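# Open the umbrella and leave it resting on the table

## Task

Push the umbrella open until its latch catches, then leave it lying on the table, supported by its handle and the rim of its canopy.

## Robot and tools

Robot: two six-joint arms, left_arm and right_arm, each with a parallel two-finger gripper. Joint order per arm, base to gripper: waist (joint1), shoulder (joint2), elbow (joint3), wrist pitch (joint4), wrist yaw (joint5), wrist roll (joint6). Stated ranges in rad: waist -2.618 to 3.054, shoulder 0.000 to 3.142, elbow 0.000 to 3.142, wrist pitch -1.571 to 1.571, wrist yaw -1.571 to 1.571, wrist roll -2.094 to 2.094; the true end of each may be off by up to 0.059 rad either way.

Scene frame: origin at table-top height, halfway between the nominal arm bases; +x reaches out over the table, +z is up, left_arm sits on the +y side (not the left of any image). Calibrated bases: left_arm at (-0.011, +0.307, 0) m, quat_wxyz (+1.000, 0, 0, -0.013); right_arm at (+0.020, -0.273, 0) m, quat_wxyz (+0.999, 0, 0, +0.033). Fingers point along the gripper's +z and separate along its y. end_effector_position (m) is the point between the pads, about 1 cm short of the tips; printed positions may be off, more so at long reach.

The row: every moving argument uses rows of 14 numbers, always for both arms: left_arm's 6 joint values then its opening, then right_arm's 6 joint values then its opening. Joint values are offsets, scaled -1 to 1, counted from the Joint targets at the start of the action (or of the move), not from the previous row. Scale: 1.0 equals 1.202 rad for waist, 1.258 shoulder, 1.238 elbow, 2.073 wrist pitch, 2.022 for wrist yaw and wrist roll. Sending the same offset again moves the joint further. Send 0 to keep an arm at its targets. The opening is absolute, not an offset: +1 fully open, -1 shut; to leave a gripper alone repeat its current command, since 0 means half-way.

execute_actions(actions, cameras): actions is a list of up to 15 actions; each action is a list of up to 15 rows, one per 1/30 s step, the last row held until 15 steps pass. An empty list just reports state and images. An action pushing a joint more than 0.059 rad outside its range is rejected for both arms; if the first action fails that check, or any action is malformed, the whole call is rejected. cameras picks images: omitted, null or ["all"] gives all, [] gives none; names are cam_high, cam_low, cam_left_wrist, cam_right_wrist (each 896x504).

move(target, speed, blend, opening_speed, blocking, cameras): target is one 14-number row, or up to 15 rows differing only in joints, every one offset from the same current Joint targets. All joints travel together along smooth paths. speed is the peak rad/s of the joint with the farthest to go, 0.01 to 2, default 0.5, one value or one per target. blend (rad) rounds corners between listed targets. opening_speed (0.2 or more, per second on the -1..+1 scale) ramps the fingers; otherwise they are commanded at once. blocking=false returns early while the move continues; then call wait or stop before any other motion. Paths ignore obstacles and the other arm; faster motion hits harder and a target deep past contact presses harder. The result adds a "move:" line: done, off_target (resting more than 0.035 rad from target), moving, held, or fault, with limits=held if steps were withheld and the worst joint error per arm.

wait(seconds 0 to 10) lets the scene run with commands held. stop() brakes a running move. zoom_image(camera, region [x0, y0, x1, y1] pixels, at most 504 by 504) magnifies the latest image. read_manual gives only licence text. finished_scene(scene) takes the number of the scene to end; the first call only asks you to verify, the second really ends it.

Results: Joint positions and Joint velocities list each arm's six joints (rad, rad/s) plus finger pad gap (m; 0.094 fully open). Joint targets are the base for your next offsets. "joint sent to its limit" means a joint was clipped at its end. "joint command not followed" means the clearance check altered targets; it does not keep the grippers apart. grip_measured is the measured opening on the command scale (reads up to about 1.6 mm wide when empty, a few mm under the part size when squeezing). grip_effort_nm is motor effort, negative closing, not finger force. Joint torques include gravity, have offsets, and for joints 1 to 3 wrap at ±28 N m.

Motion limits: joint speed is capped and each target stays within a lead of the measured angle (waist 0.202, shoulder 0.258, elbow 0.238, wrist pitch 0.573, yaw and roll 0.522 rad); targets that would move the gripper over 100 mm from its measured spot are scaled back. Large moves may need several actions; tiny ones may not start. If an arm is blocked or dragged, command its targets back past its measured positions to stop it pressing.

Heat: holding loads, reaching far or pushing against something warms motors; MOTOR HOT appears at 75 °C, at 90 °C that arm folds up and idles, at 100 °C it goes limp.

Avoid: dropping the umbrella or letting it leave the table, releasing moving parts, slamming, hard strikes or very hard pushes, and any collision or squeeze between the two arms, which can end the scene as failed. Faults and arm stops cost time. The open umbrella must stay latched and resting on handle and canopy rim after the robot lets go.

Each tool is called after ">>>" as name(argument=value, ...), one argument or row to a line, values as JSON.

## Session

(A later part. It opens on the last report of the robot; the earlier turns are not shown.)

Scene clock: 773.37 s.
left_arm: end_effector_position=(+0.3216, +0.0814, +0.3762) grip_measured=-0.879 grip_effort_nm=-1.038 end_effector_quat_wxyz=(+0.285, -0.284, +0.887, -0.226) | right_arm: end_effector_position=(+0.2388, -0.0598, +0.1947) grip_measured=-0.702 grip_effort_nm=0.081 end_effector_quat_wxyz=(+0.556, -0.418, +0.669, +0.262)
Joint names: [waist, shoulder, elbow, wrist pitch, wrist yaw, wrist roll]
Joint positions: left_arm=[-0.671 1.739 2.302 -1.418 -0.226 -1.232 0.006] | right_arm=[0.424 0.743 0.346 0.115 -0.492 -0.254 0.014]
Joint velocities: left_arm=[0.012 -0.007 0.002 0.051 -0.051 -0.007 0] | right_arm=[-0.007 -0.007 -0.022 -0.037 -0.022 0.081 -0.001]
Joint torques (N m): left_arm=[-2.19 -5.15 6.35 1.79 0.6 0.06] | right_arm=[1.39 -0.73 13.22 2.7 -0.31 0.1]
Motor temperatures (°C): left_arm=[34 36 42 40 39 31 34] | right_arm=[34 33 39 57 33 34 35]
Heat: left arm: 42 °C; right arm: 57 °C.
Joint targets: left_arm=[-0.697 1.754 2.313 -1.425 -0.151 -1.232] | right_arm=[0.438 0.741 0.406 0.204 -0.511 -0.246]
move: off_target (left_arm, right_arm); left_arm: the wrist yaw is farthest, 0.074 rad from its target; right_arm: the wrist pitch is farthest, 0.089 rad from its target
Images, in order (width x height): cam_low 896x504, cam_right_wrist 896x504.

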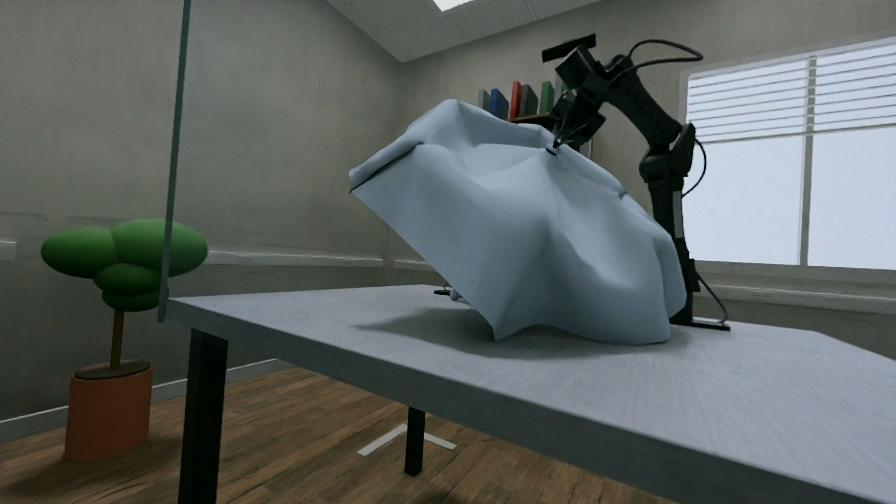

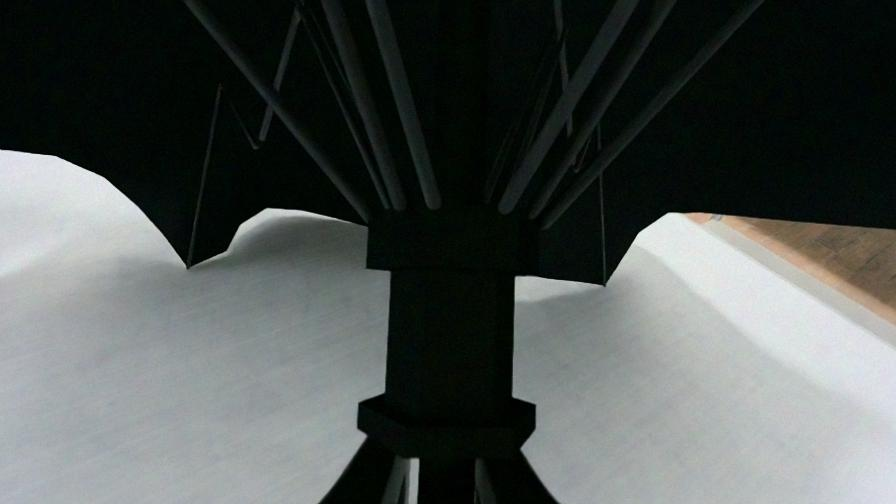

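>>> move(
  target=[0, 0, 0, 0, 0, 0, -0.93, 0.0973, 0.1017, 0.1187, 0.0169, 0.0475, 0.0188, -0.70],
  speed=0.15,
  cameras=["cam_low", "cam_right_wrist"],
)

Scene clock: 778.80 s.
left_arm: end_effector_position=(+0.3283, +0.0831, +0.3912) grip_measured=-0.879 grip_effort_nm=-1.028 end_effector_quat_wxyz=(+0.313, -0.285, +0.874, -0.238) | right_arm: end_effector_position=(+0.2497, -0.0319, +0.2178) grip_measured=-0.702 grip_effort_nm=0.071 end_effector_quat_wxyz=(+0.550, -0.418, +0.673, +0.265)
Joint names: [waist, shoulder, elbow, wrist pitch, wrist yaw, wrist roll]
Joint positions: left_arm=[-0.671 1.735 2.321 -1.383 -0.258 -1.221 0.006] | right_arm=[0.538 0.872 0.479 0.115 -0.386 -0.214 0.014]
Joint velocities: left_arm=[-0.007 0.002 0.012 -0.007 0.066 0.066 0] | right_arm=[-0.012 0.007 -0.022 0.022 0.037 0.037 -0.001]
Joint torques (N m): left_arm=[-2.19 -4.77 4.83 1.53 0.91 -0.08] | right_arm=[1.8 -1.54 14.5 3.07 -0.39 0.06]
Motor temperatures (°C): left_arm=[35 36 42 40 39 31 34] | right_arm=[34 33 40 60 33 34 35]
Heat: left arm: 42 °C; right arm: 60 °C.
Joint targets: left_arm=[-0.697 1.754 2.313 -1.425 -0.152 -1.232] | right_arm=[0.556 0.869 0.553 0.239 -0.415 -0.208]
move: off_target (left_arm, right_arm); left_arm: the wrist yaw is farthest, 0.107 rad from its target; right_arm: the wrist pitch is farthest, 0.124 rad from its target
Images, in order (width x height): cam_low 896x504, cam_right_wrist 896x504.

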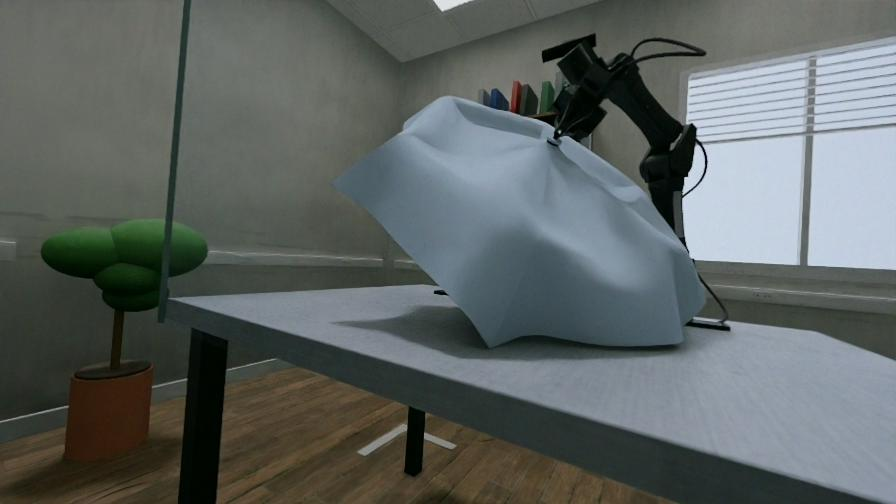

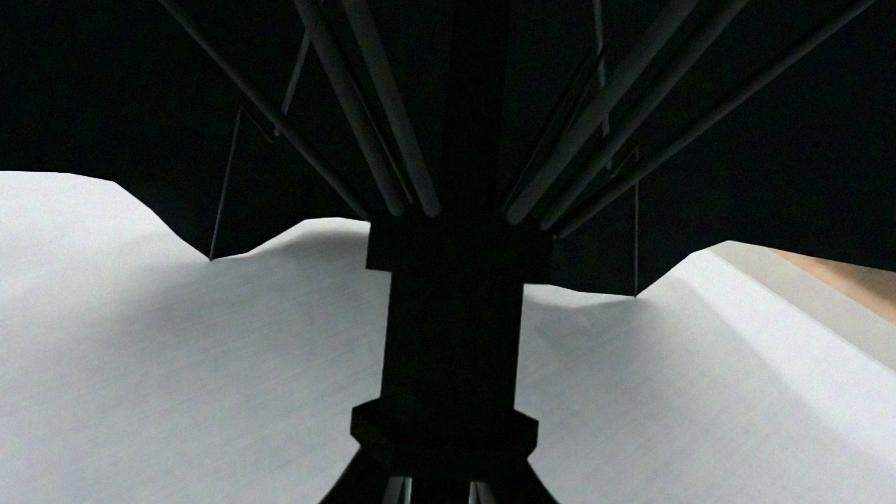

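>>> move(
  target=[-0.02, 0, -0.02, -0.015, 0.04, 0, -0.93, 0.0607, 0.0914, 0.1357, -0.0058, 0.0317, 0.0109, -0.70],
  speed=0.15,
  cameras=["cam_low", "cam_right_wrist"],
)

Scene clock: 786.30 s.
left_arm: end_effector_position=(+0.3265, +0.0788, +0.4018) grip_measured=-0.879 grip_effort_nm=-1.038 end_effector_quat_wxyz=(+0.317, -0.279, +0.868, -0.261) | right_arm: end_effector_position=(+0.2620, -0.0084, +0.2403) grip_measured=-0.702 grip_effort_nm=0.081 end_effector_quat_wxyz=(+0.540, -0.415, +0.683, +0.265)
Joint names: [waist, shoulder, elbow, wrist pitch, wrist yaw, wrist roll]
Joint positions: left_arm=[-0.674 1.719 2.321 -1.353 -0.239 -1.218 0.006] | right_arm=[0.606 0.985 0.631 0.059 -0.316 -0.185 0.014]
Joint velocities: left_arm=[-0.007 0.002 0.012 0.022 0.007 0.007 0.001] | right_arm=[0.012 0.002 -0.017 0.051 -0.007 -0.051 0]
Joint torques (N m): left_arm=[-4.08 -3.51 2.93 0.98 1.53 -0.11] | right_arm=[2.25 -2.19 15.98 3.51 -0.45 0.01]
Motor temperatures (°C): left_arm=[35 36 42 40 39 31 34] | right_arm=[34 33 41 63 33 34 35]
Heat: left arm: 42 °C; right arm: 63 °C.
Joint targets: left_arm=[-0.721 1.754 2.288 -1.456 -0.071 -1.232] | right_arm=[0.629 0.984 0.721 0.227 -0.351 -0.186]
move: off_target (left_arm, right_arm); left_arm: the wrist yaw is farthest, 0.168 rad from its target; right_arm: the wrist pitch is farthest, 0.168 rad from its target
Images, in order (width x height): cam_low 896x504, cam_right_wrist 896x504.

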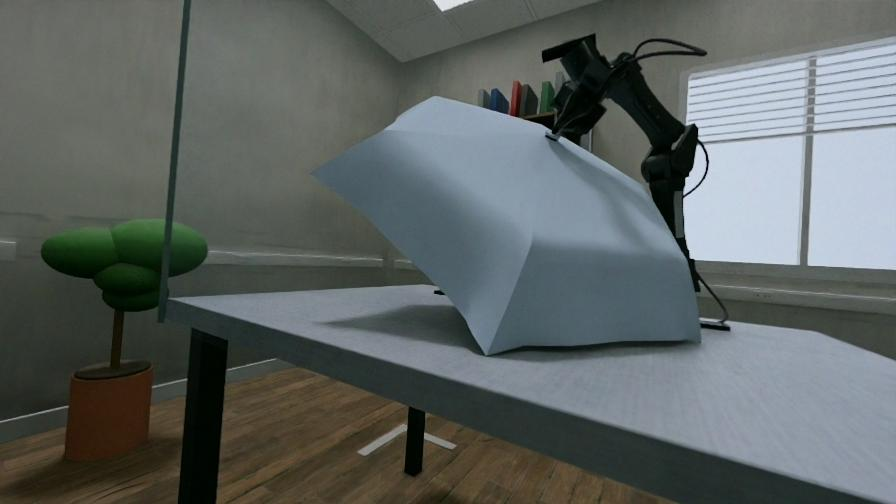

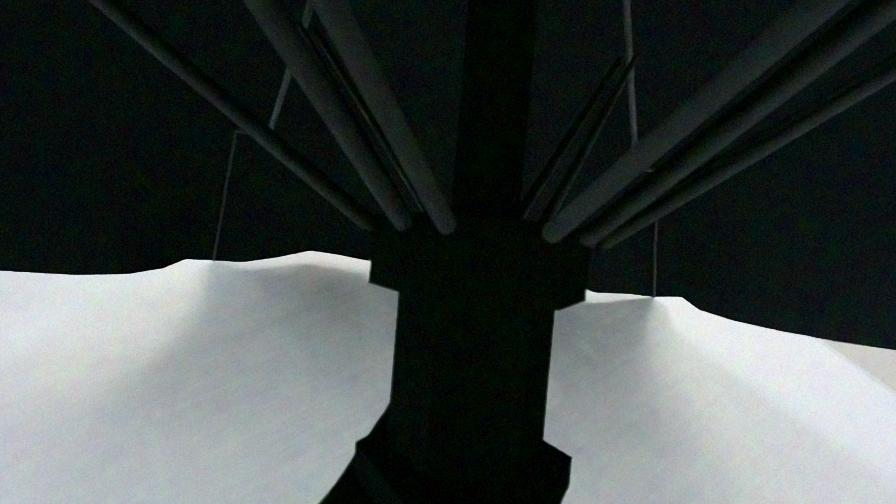

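>>> move(
  target=[-0.0166, 0, -0.0444, 0, 0.0495, 0, -0.93, 0.0566, 0.0914, 0.1414, -0.0053, 0.0213, 0.0114, -0.70],
  speed=0.15,
)

Scene clock: 797.63 s.
left_arm: end_effector_position=(+0.3312, +0.0841, +0.4045) grip_measured=-0.879 grip_effort_nm=-1.038 end_effector_quat_wxyz=(+0.336, -0.286, +0.860, -0.256) | right_arm: end_effector_position=(+0.2745, +0.0085, +0.2476) grip_measured=-0.701 grip_effort_nm=0.037 end_effector_quat_wxyz=(+0.518, -0.411, +0.708, +0.248)
Joint names: [waist, shoulder, elbow, wrist pitch, wrist yaw, wrist roll]
Joint positions: left_arm=[-0.674 1.704 2.293 -1.322 -0.28 -1.216 0.006] | right_arm=[0.66 1.087 0.769 -0.039 -0.231 -0.166 0.014]
Joint velocities: left_arm=[-0.002 0.002 -0.007 0.051 -0.007 -0.007 0.001] | right_arm=[-0.007 0.002 0.002 -0.037 -0.081 0.066 0]
Joint torques (N m): left_arm=[-5.5 -2.55 1.22 0.75 2.74 -0.12] | right_arm=[2.95 -2.13 17.25 3.85 -0.77 0.04]
Motor temperatures (°C): left_arm=[35 35 41 39 41 31 34] | right_arm=[35 33 43 67 34 34 35]
Heat: left arm: 41 °C; right arm: 67 °C.
Joint targets: left_arm=[-0.738 1.752 2.236 -1.449 0.014 -1.231] | right_arm=[0.690 1.097 0.873 0.168 -0.294 -0.163]
move: off_target (left_arm, right_arm); left_arm: the wrist yaw is farthest, 0.309 rad from its target; right_arm: the wrist pitch is farthest, 0.255 rad from its target

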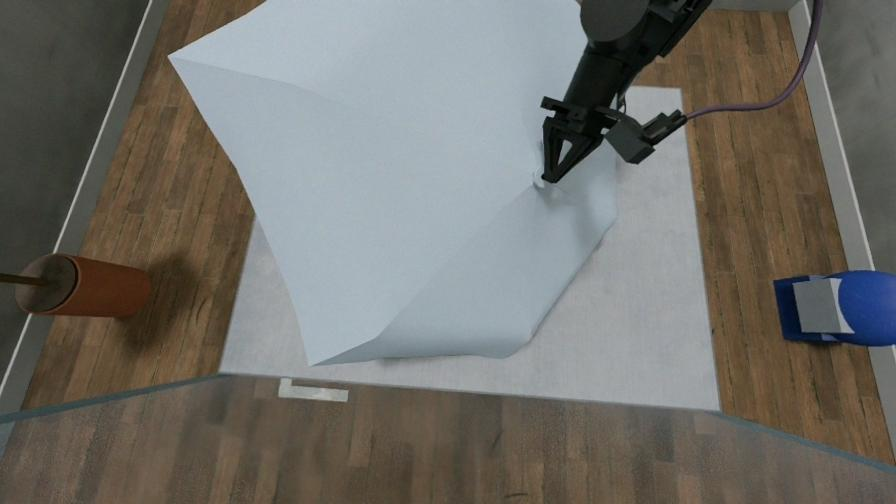

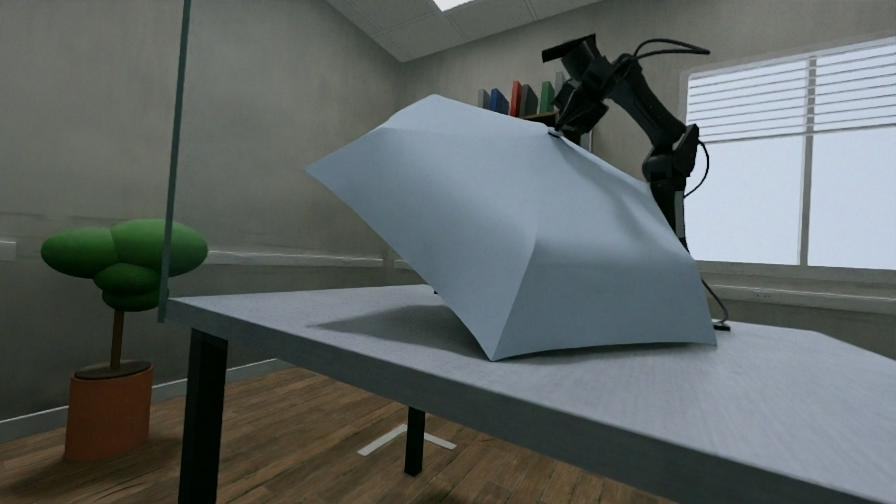

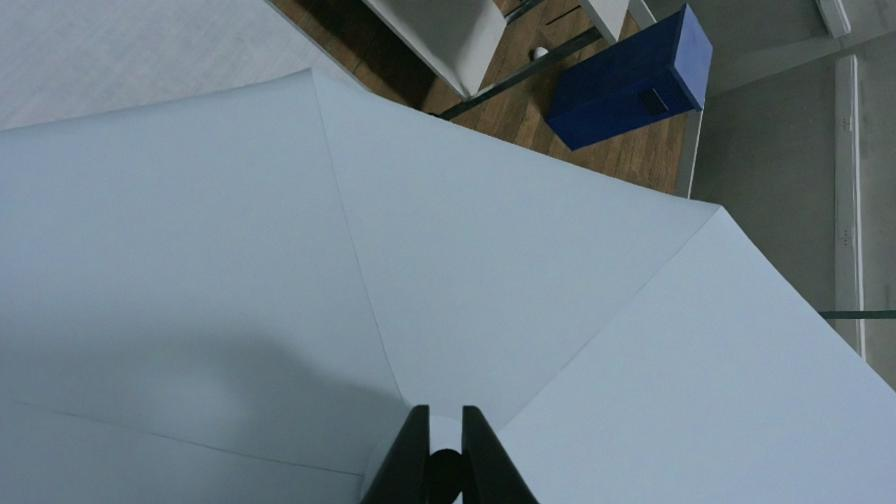

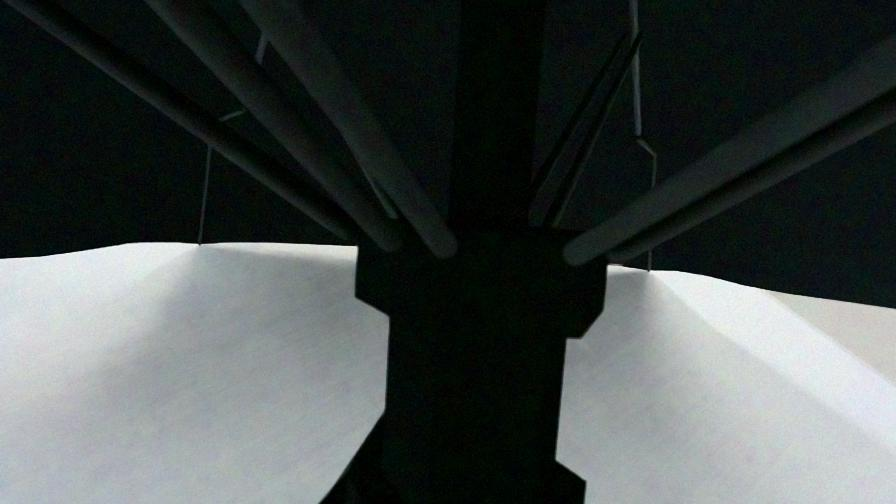

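>>> move(
  target=[0.0591, 0.0016, 0.0622, 0.0116, -0.1464, -0.0005, -0.93, -0.0932, -0.1288, -0.2383, -0.0497, -0.0094, -0.0203, -0.70],
  speed=0.25,
  cameras=["cam_low", "cam_right_wrist"],
)

Scene clock: 810.50 s.
left_arm: end_effector_position=(+0.3334, +0.0837, +0.4014) grip_measured=-0.879 grip_effort_nm=-1.038 end_effector_quat_wxyz=(+0.334, -0.287, +0.863, -0.249) | right_arm: end_effector_position=(+0.2647, -0.0205, +0.2334) grip_measured=-0.701 grip_effort_nm=0.032 end_effector_quat_wxyz=(+0.544, -0.406, +0.691, +0.249)
Joint names: [waist, shoulder, elbow, wrist pitch, wrist yaw, wrist roll]
Joint positions: left_arm=[-0.673 1.722 2.311 -1.336 -0.283 -1.216 0.006] | right_arm=[0.583 0.953 0.599 0.052 -0.298 -0.193 0.014]
Joint velocities: left_arm=[0.002 -0.007 -0.017 -0.066 0.066 0.007 -0.001] | right_arm=[0.007 -0.007 -0.017 -0.037 0.007 0.007 0.001]
Joint torques (N m): left_arm=[0.55 -3.81 5.68 1.12 -0.12 -0.13] | right_arm=[-0.55 -3.34 6.12 2.03 -0.23 -0.1]
Motor temperatures (°C): left_arm=[35 35 41 38 45 31 34] | right_arm=[35 33 45 75 34 34 35]
Heat: left arm: 45 °C; right arm: 75 °C. Fold the right arm in close to its base, or ease its load, before you think long.
Joint targets: left_arm=[-0.667 1.754 2.313 -1.425 -0.282 -1.232] | right_arm=[0.577 0.935 0.578 0.065 -0.313 -0.204]
MOTOR HOT: the wrist pitch of the right arm reports 75 °C; the controller's stop level is 90 °C. To cool a motor, set the load down, stop pushing, or move to a pose that needs little force.
move: off_target (left_arm); left_arm: the wrist pitch is farthest, 0.088 rad from its target
Images, in order (width x height): cam_low 896x504, cam_right_wrist 896x504.

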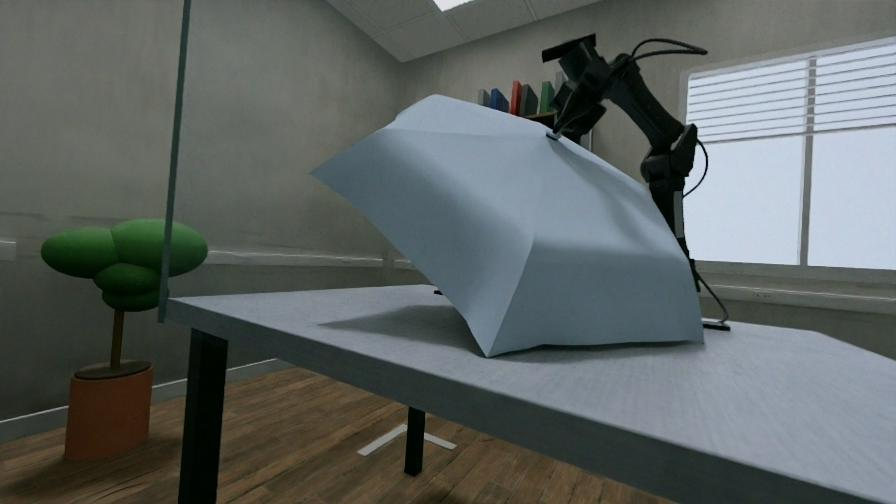

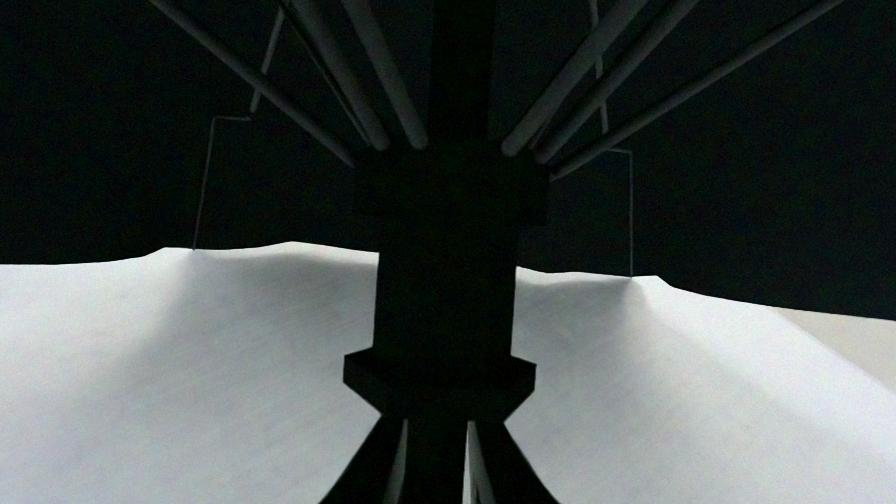

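>>> execute_actions(
  actions=[],
  cameras=["cam_high", "cam_low"],
)

>>> zoom_image(
  camera="cam_high",
  region=[140, 0, 644, 400],
)

>>> zoom_image(
  camera="cam_low",
  region=[280, 60, 740, 400],
)

Scene clock: 822.50 s.
left_arm: end_effector_position=(+0.3334, +0.0838, +0.4014) grip_measured=-0.879 grip_effort_nm=-1.038 end_effector_quat_wxyz=(+0.334, -0.287, +0.863, -0.249) | right_arm: end_effector_position=(+0.2647, -0.0204, +0.2337) grip_measured=-0.701 grip_effort_nm=0.046 end_effector_quat_wxyz=(+0.544, -0.406, +0.690, +0.249)
Joint names: [waist, shoulder, elbow, wrist pitch, wrist yaw, wrist roll]
Joint positions: left_arm=[-0.673 1.722 2.311 -1.337 -0.284 -1.216 0.006] | right_arm=[0.583 0.953 0.599 0.053 -0.299 -0.193 0.014]
Joint velocities: left_arm=[-0.012 -0.002 -0.007 -0.066 0.007 0.022 0.001] | right_arm=[-0.032 -0.007 -0.002 -0.007 0.051 0.022 0.001]
Joint torques (N m): left_arm=[0.55 -3.79 5.67 1.12 -0.11 -0.12] | right_arm=[-0.55 -3.36 6.17 2.03 -0.21 -0.09]
Motor temperatures (°C): left_arm=[35 35 41 39 42 31 34] | right_arm=[34 34 43 67 34 34 34]
Heat: left arm: 42 °C; right arm: 67 °C.
Joint targets: left_arm=[-0.667 1.754 2.313 -1.425 -0.282 -1.232] | right_arm=[0.577 0.935 0.578 0.065 -0.313 -0.204]
Tool commands: left_gripper/opening=-0.93 right_gripper/opening=-0.7
MOTOR HOT: cleared for the motors of the right arm.
Images, in order (width x height): cam_high 896x504, cam_low 896x504.

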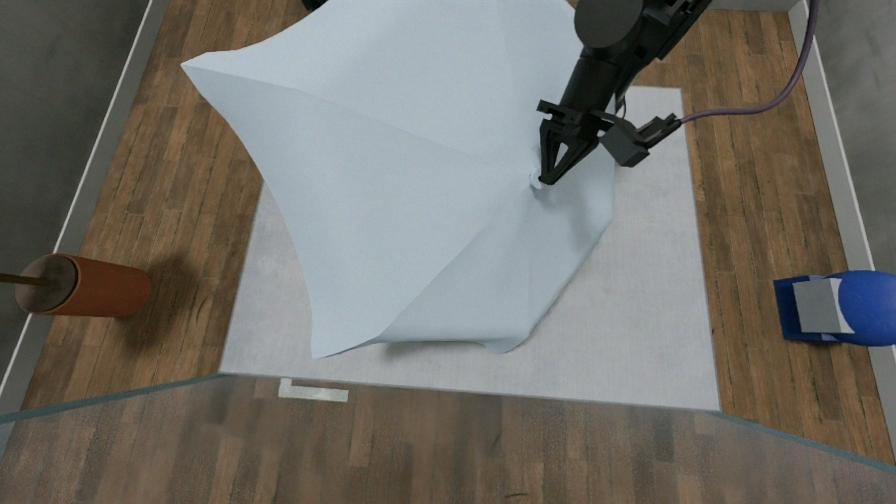

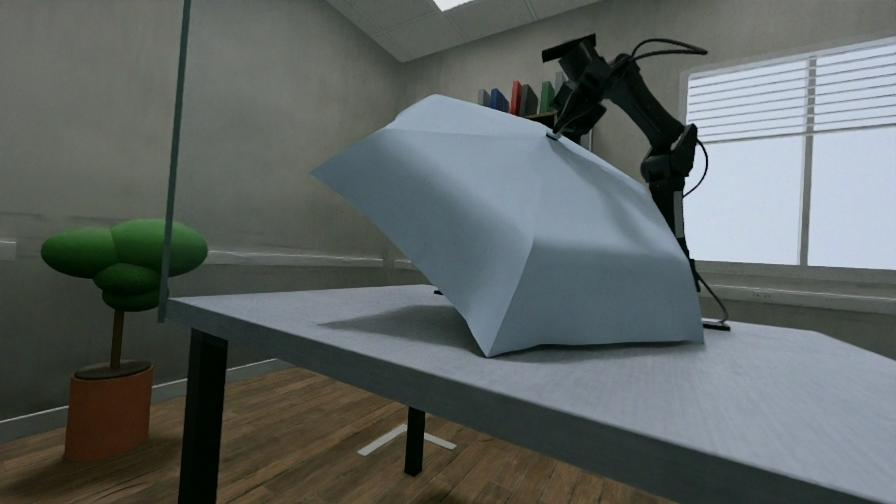

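Scaled by 1.000.

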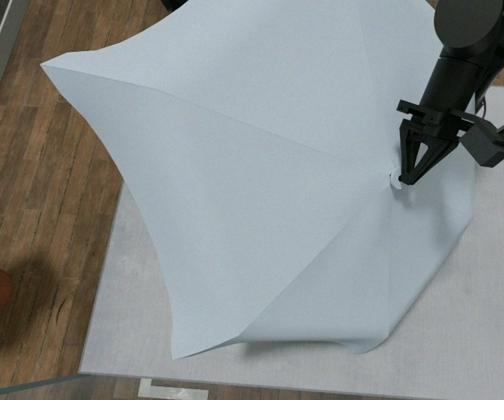

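Scaled by 1.096 from the camera's 896x504 image, which has a finer 1280x720 frame.

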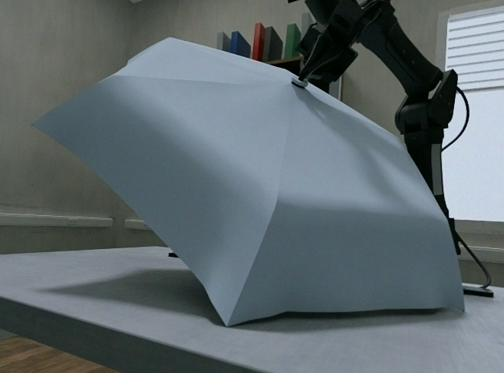

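>>> move(
  target=[0, 0, 0, 0, 0, 0, -0.93, -0.0241, -0.0763, -0.021, -0.028, -0.0134, -0.0089, -0.70],
  speed=0.25,
  cameras=["cam_low", "cam_right_wrist"],
)

Scene clock: 930.03 s.
left_arm: end_effector_position=(+0.3334, +0.0838, +0.4014) grip_measured=-0.879 grip_effort_nm=-1.028 end_effector_quat_wxyz=(+0.334, -0.287, +0.863, -0.249) | right_arm: end_effector_position=(+0.2549, -0.0340, +0.2473) grip_measured=-0.701 grip_effort_nm=0.046 end_effector_quat_wxyz=(+0.564, -0.406, +0.674, +0.248)
Joint names: [waist, shoulder, elbow, wrist pitch, wrist yaw, wrist roll]
Joint positions: left_arm=[-0.673 1.722 2.311 -1.337 -0.284 -1.216 0.006] | right_arm=[0.554 0.853 0.575 0.023 -0.325 -0.211 0.014]
Joint velocities: left_arm=[-0.002 -0.017 -0.017 -0.037 0.022 -0.037 -0.001] | right_arm=[-0.007 0.002 -0.007 -0.066 0.081 -0.007 -0.001]
Joint torques (N m): left_arm=[0.55 -3.79 5.7 1.12 -0.12 -0.12] | right_arm=[-0.57 -2.41 5.97 1.78 -0.22 -0.11]
Motor temperatures (°C): left_arm=[34 35 41 38 36 31 34] | right_arm=[34 34 39 57 33 34 34]
Heat: left arm: 41 °C; right arm: 57 °C.
Joint targets: left_arm=[-0.667 1.754 2.313 -1.425 -0.282 -1.232] | right_arm=[0.548 0.839 0.552 0.007 -0.340 -0.222]
move: off_target (left_arm); left_arm: the wrist pitch is farthest, 0.088 rad from its target
Images, in order (width x height): cam_low 896x504, cam_right_wrist 896x504.

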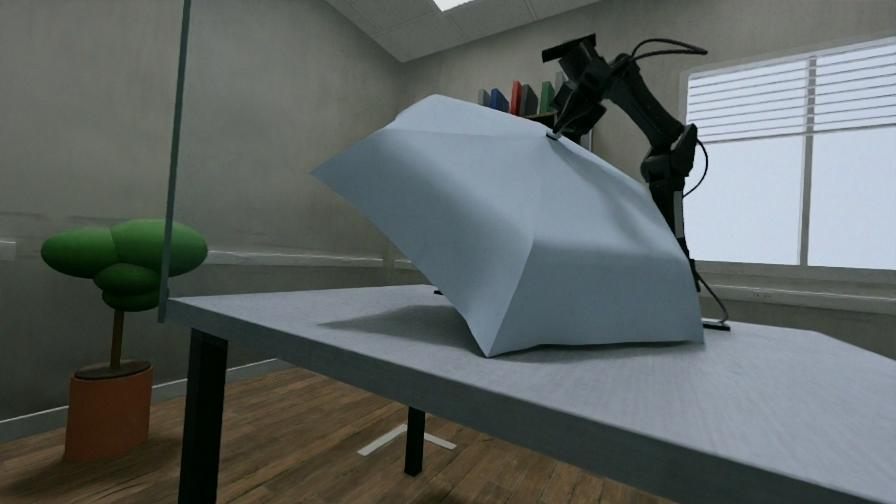

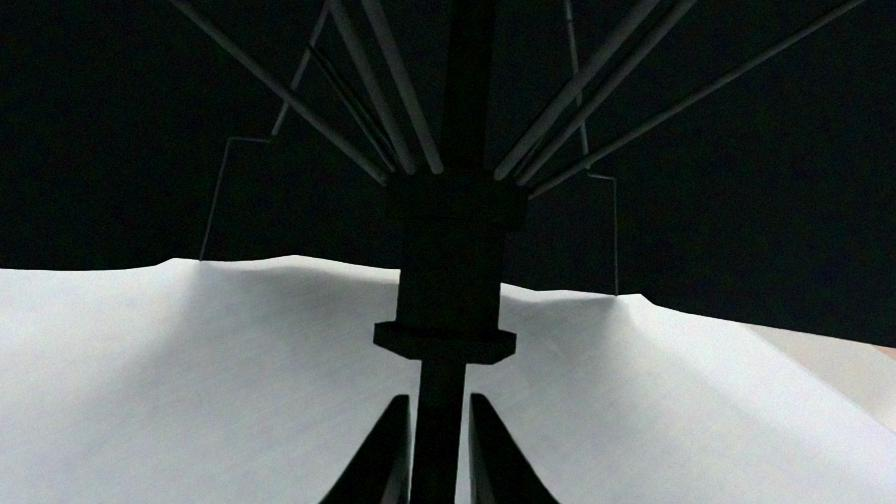

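>>> move(
  target=[-0.0591, -0.0016, -0.0622, -0.0116, 0.1464, 0.0005, -0.93, 0.0691, 0.0943, 0.2145, 0.0753, -0.0005, 0.0242, -0.70],
  speed=0.2,
)

Scene clock: 957.83 s.
left_arm: end_effector_position=(+0.3295, +0.0769, +0.4034) grip_measured=-0.879 grip_effort_nm=-1.033 end_effector_quat_wxyz=(+0.323, -0.279, +0.863, -0.269) | right_arm: end_effector_position=(+0.2630, -0.0161, +0.2582) grip_measured=-0.701 grip_effort_nm=0.046 end_effector_quat_wxyz=(+0.535, -0.404, +0.697, +0.253)
Joint names: [waist, shoulder, elbow, wrist pitch, wrist yaw, wrist roll]
Joint positions: left_arm=[-0.673 1.707 2.292 -1.314 -0.239 -1.216 0.006] | right_arm=[0.603 0.958 0.713 -0.072 -0.283 -0.175 0.014]
Joint velocities: left_arm=[-0.007 -0.007 0.002 -0.007 0.051 -0.007 -0.001] | right_arm=[0.007 0.007 0.007 -0.066 -0.007 -0.007 -0.001]
Joint torques (N m): left_arm=[-5.6 -2.8 1.25 0.68 2.36 -0.12] | right_arm=[2.61 -2.03 16.54 3.92 -0.65 0.03]
Motor temperatures (°C): left_arm=[34 35 41 37 36 31 35] | right_arm=[34 33 39 57 33 34 34]
Heat: left arm: 41 °C; right arm: 57 °C.
Joint targets: left_arm=[-0.738 1.752 2.236 -1.449 0.014 -1.231] | right_arm=[0.629 0.957 0.808 0.144 -0.336 -0.174]
move: off_target (left_arm, right_arm); left_arm: the wrist yaw is farthest, 0.253 rad from its target; right_arm: the wrist pitch is farthest, 0.235 rad from its target

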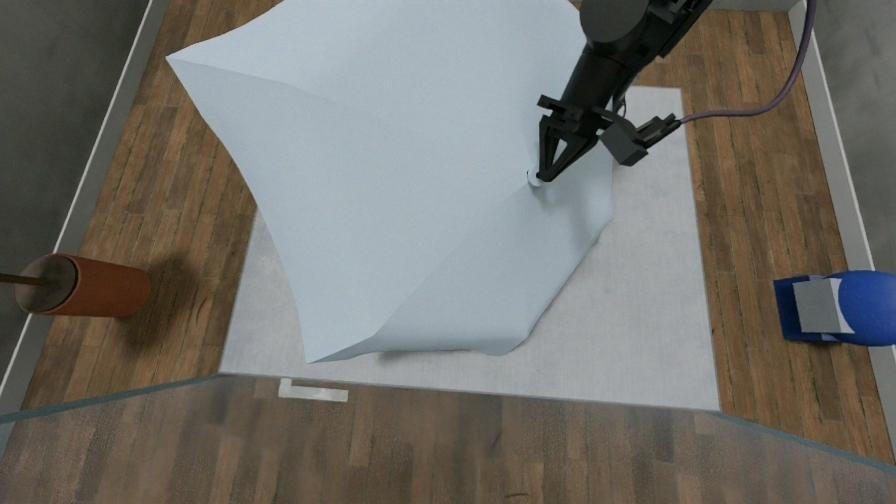

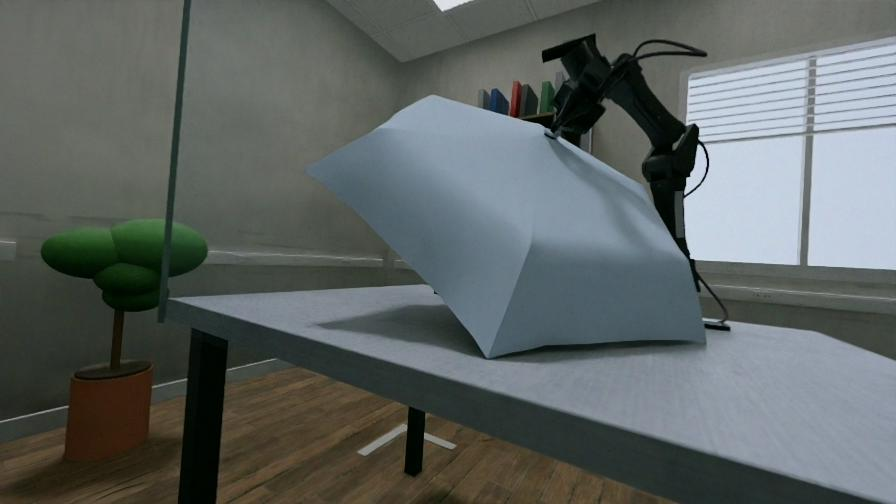

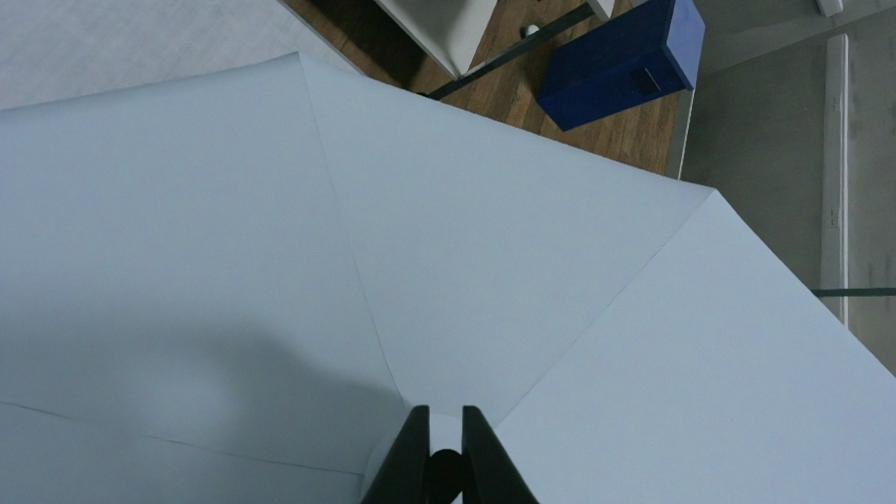

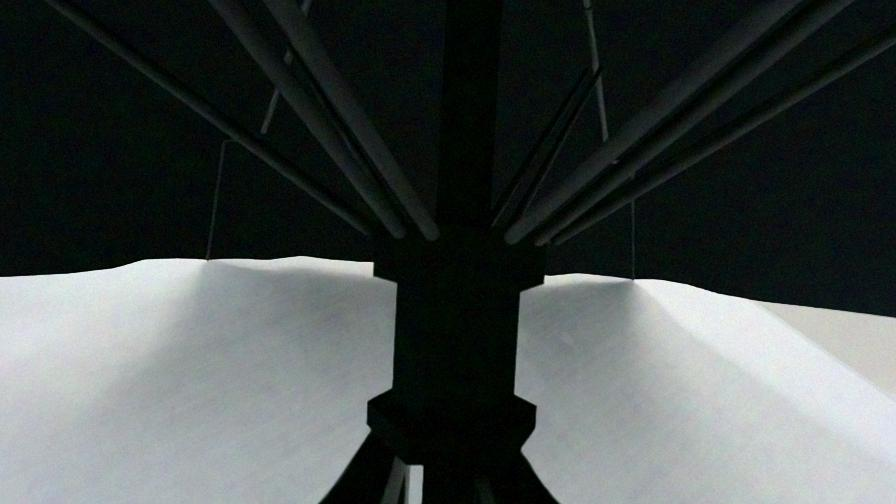

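>>> move(
  target=[-0.0125, 0.008, 0, -0.0096, 0.0297, 0, -0.93, 0.0412, 0.0747, 0.1338, 0.0076, 0.0102, 0.0141, -0.70],
  speed=0.15,
)

Scene clock: 961.27 s.
left_arm: end_effector_position=(+0.3298, +0.0765, +0.4039) grip_measured=-0.879 grip_effort_nm=-1.043 end_effector_quat_wxyz=(+0.323, -0.279, +0.863, -0.270) | right_arm: end_effector_position=(+0.2684, -0.0085, +0.2514) grip_measured=-0.701 grip_effort_nm=0.046 end_effector_quat_wxyz=(+0.493, -0.398, +0.734, +0.243)
Joint names: [waist, shoulder, elbow, wrist pitch, wrist yaw, wrist roll]
Joint positions: left_arm=[-0.673 1.707 2.292 -1.311 -0.238 -1.216 0.006] | right_arm=[0.635 1.036 0.814 -0.196 -0.232 -0.14 0.014]
Joint velocities: left_arm=[-0.002 0.002 -0.022 -0.022 0.051 -0.037 -0.001] | right_arm=[0.002 -0.002 -0.017 -0.007 0.007 -0.037 -0.001]
Joint torques (N m): left_arm=[-6.13 -2.52 1.72 0.64 2.6 -0.11] | right_arm=[2.71 -1.73 16.85 3.93 -0.65 -0.01]
Motor temperatures (°C): left_arm=[35 35 41 37 37 31 35] | right_arm=[34 33 40 60 33 34 34]
Heat: left arm: 41 °C; right arm: 60 °C.
Joint targets: left_arm=[-0.744 1.756 2.242 -1.451 0.039 -1.229] | right_arm=[0.662 1.045 0.913 0.024 -0.284 -0.143]
move: off_target (left_arm, right_arm); left_arm: the wrist yaw is farthest, 0.312 rad from its target; right_arm: the wrist pitch is farthest, 0.356 rad from its target

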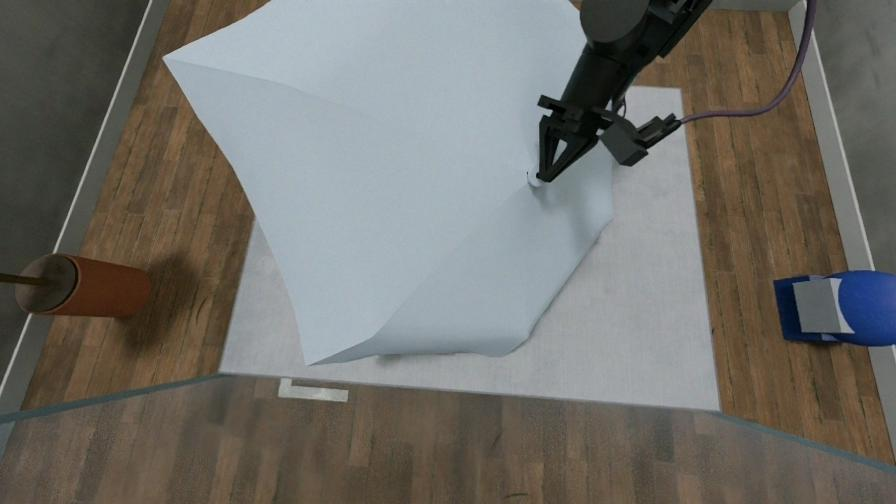

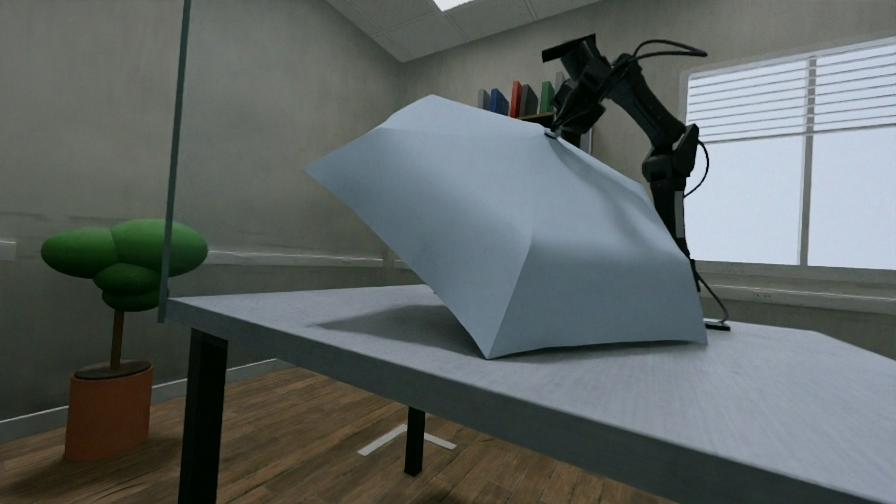

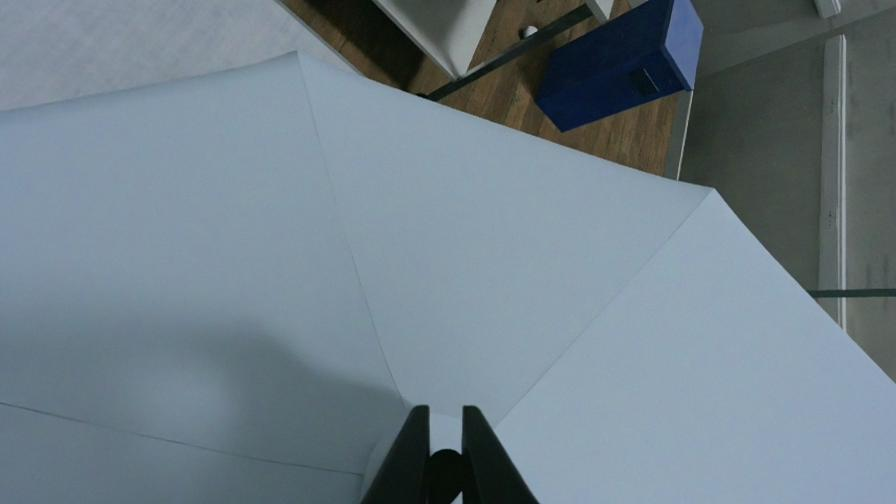

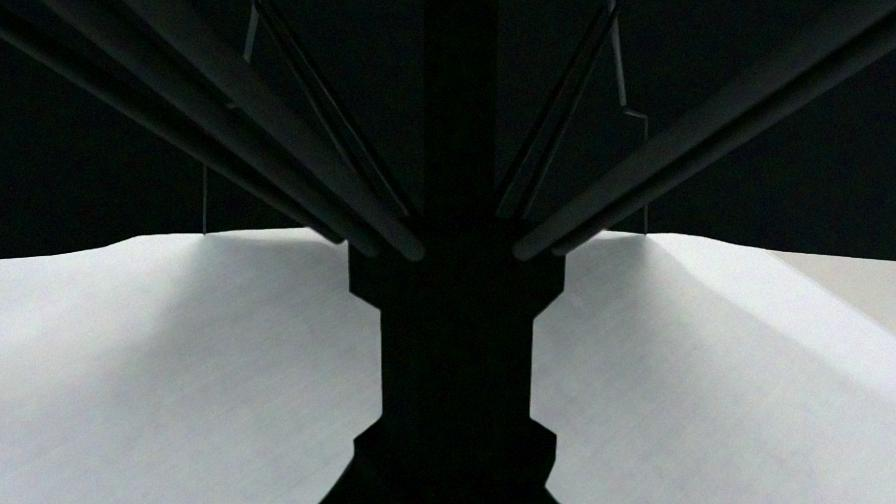

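>>> move(
  target=[0.0641, -0.0048, 0.0468, 0.015, -0.1429, -0.0015, -0.93, -0.0641, -0.1073, -0.2044, -0.0212, -0.0079, -0.0232, -0.70],
  speed=0.25,
  cameras=["cam_high", "cam_right_wrist"],
)

>>> zoom_image(
  camera="cam_right_wrist",
  region=[196, 0, 700, 504],
)

Scene clock: 971.37 s.
left_arm: end_effector_position=(+0.3323, +0.0799, +0.4021) grip_measured=-0.879 grip_effort_nm=-1.028 end_effector_quat_wxyz=(+0.328, -0.283, +0.863, -0.260) | right_arm: end_effector_position=(+0.2619, -0.0232, +0.2504) grip_measured=-0.701 grip_effort_nm=0.037 end_effector_quat_wxyz=(+0.536, -0.400, +0.701, +0.248)
Joint names: [waist, shoulder, elbow, wrist pitch, wrist yaw, wrist roll]
Joint positions: left_arm=[-0.672 1.716 2.301 -1.322 -0.261 -1.216 0.006] | right_arm=[0.59 0.932 0.676 -0.066 -0.281 -0.177 0.014]
Joint velocities: left_arm=[0.012 -0.002 0.002 0.022 0.007 0.007 -0.001] | right_arm=[-0.022 -0.007 -0.007 -0.051 0.022 0.037 0.001]
Joint torques (N m): left_arm=[0.55 -3.67 5.52 1.04 -0.02 -0.13] | right_arm=[-0.53 -3.45 6.49 2.34 -0.27 -0.1]
Motor temperatures (°C): left_arm=[35 35 40 37 40 31 35] | right_arm=[34 33 43 69 33 34 34]
Heat: left arm: 40 °C; right arm: 69 °C.
Joint targets: left_arm=[-0.667 1.749 2.300 -1.420 -0.250 -1.232] | right_arm=[0.585 0.910 0.659 -0.020 -0.300 -0.190]
move: off_target (left_arm, right_arm); left_arm: the wrist pitch is farthest, 0.098 rad from its target; right_arm: the wrist pitch is farthest, 0.046 rad from its target
Images, in order (width x height): cam_high 896x504, cam_right_wrist 896x504.

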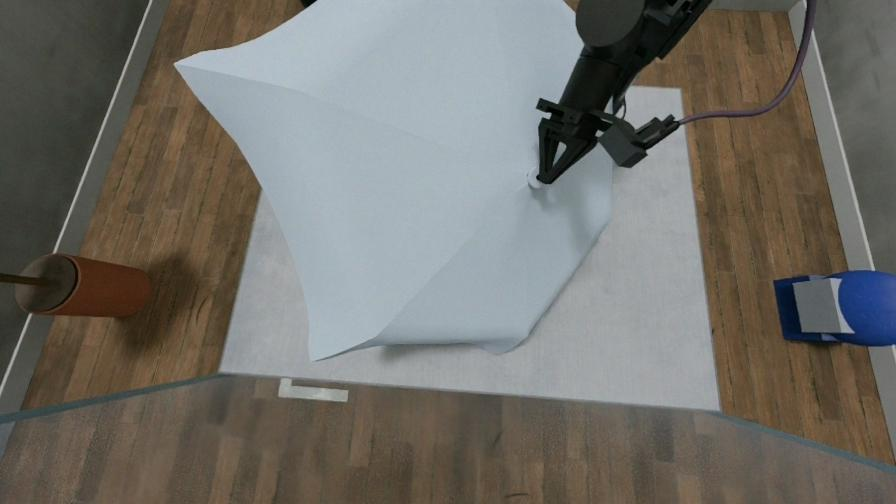

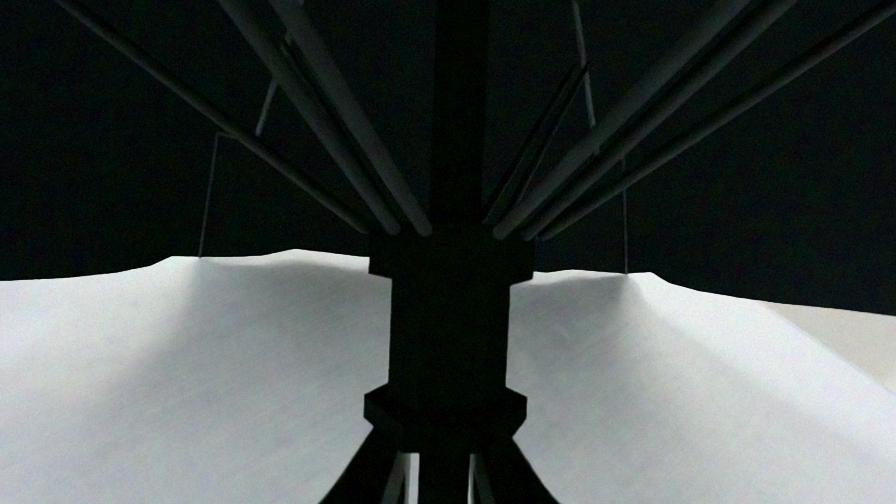

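Scaled by 1.000.

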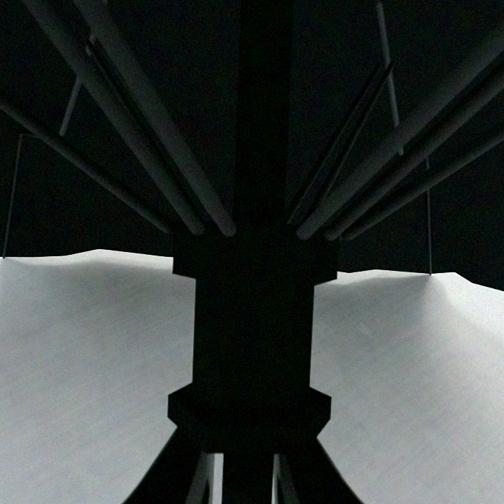

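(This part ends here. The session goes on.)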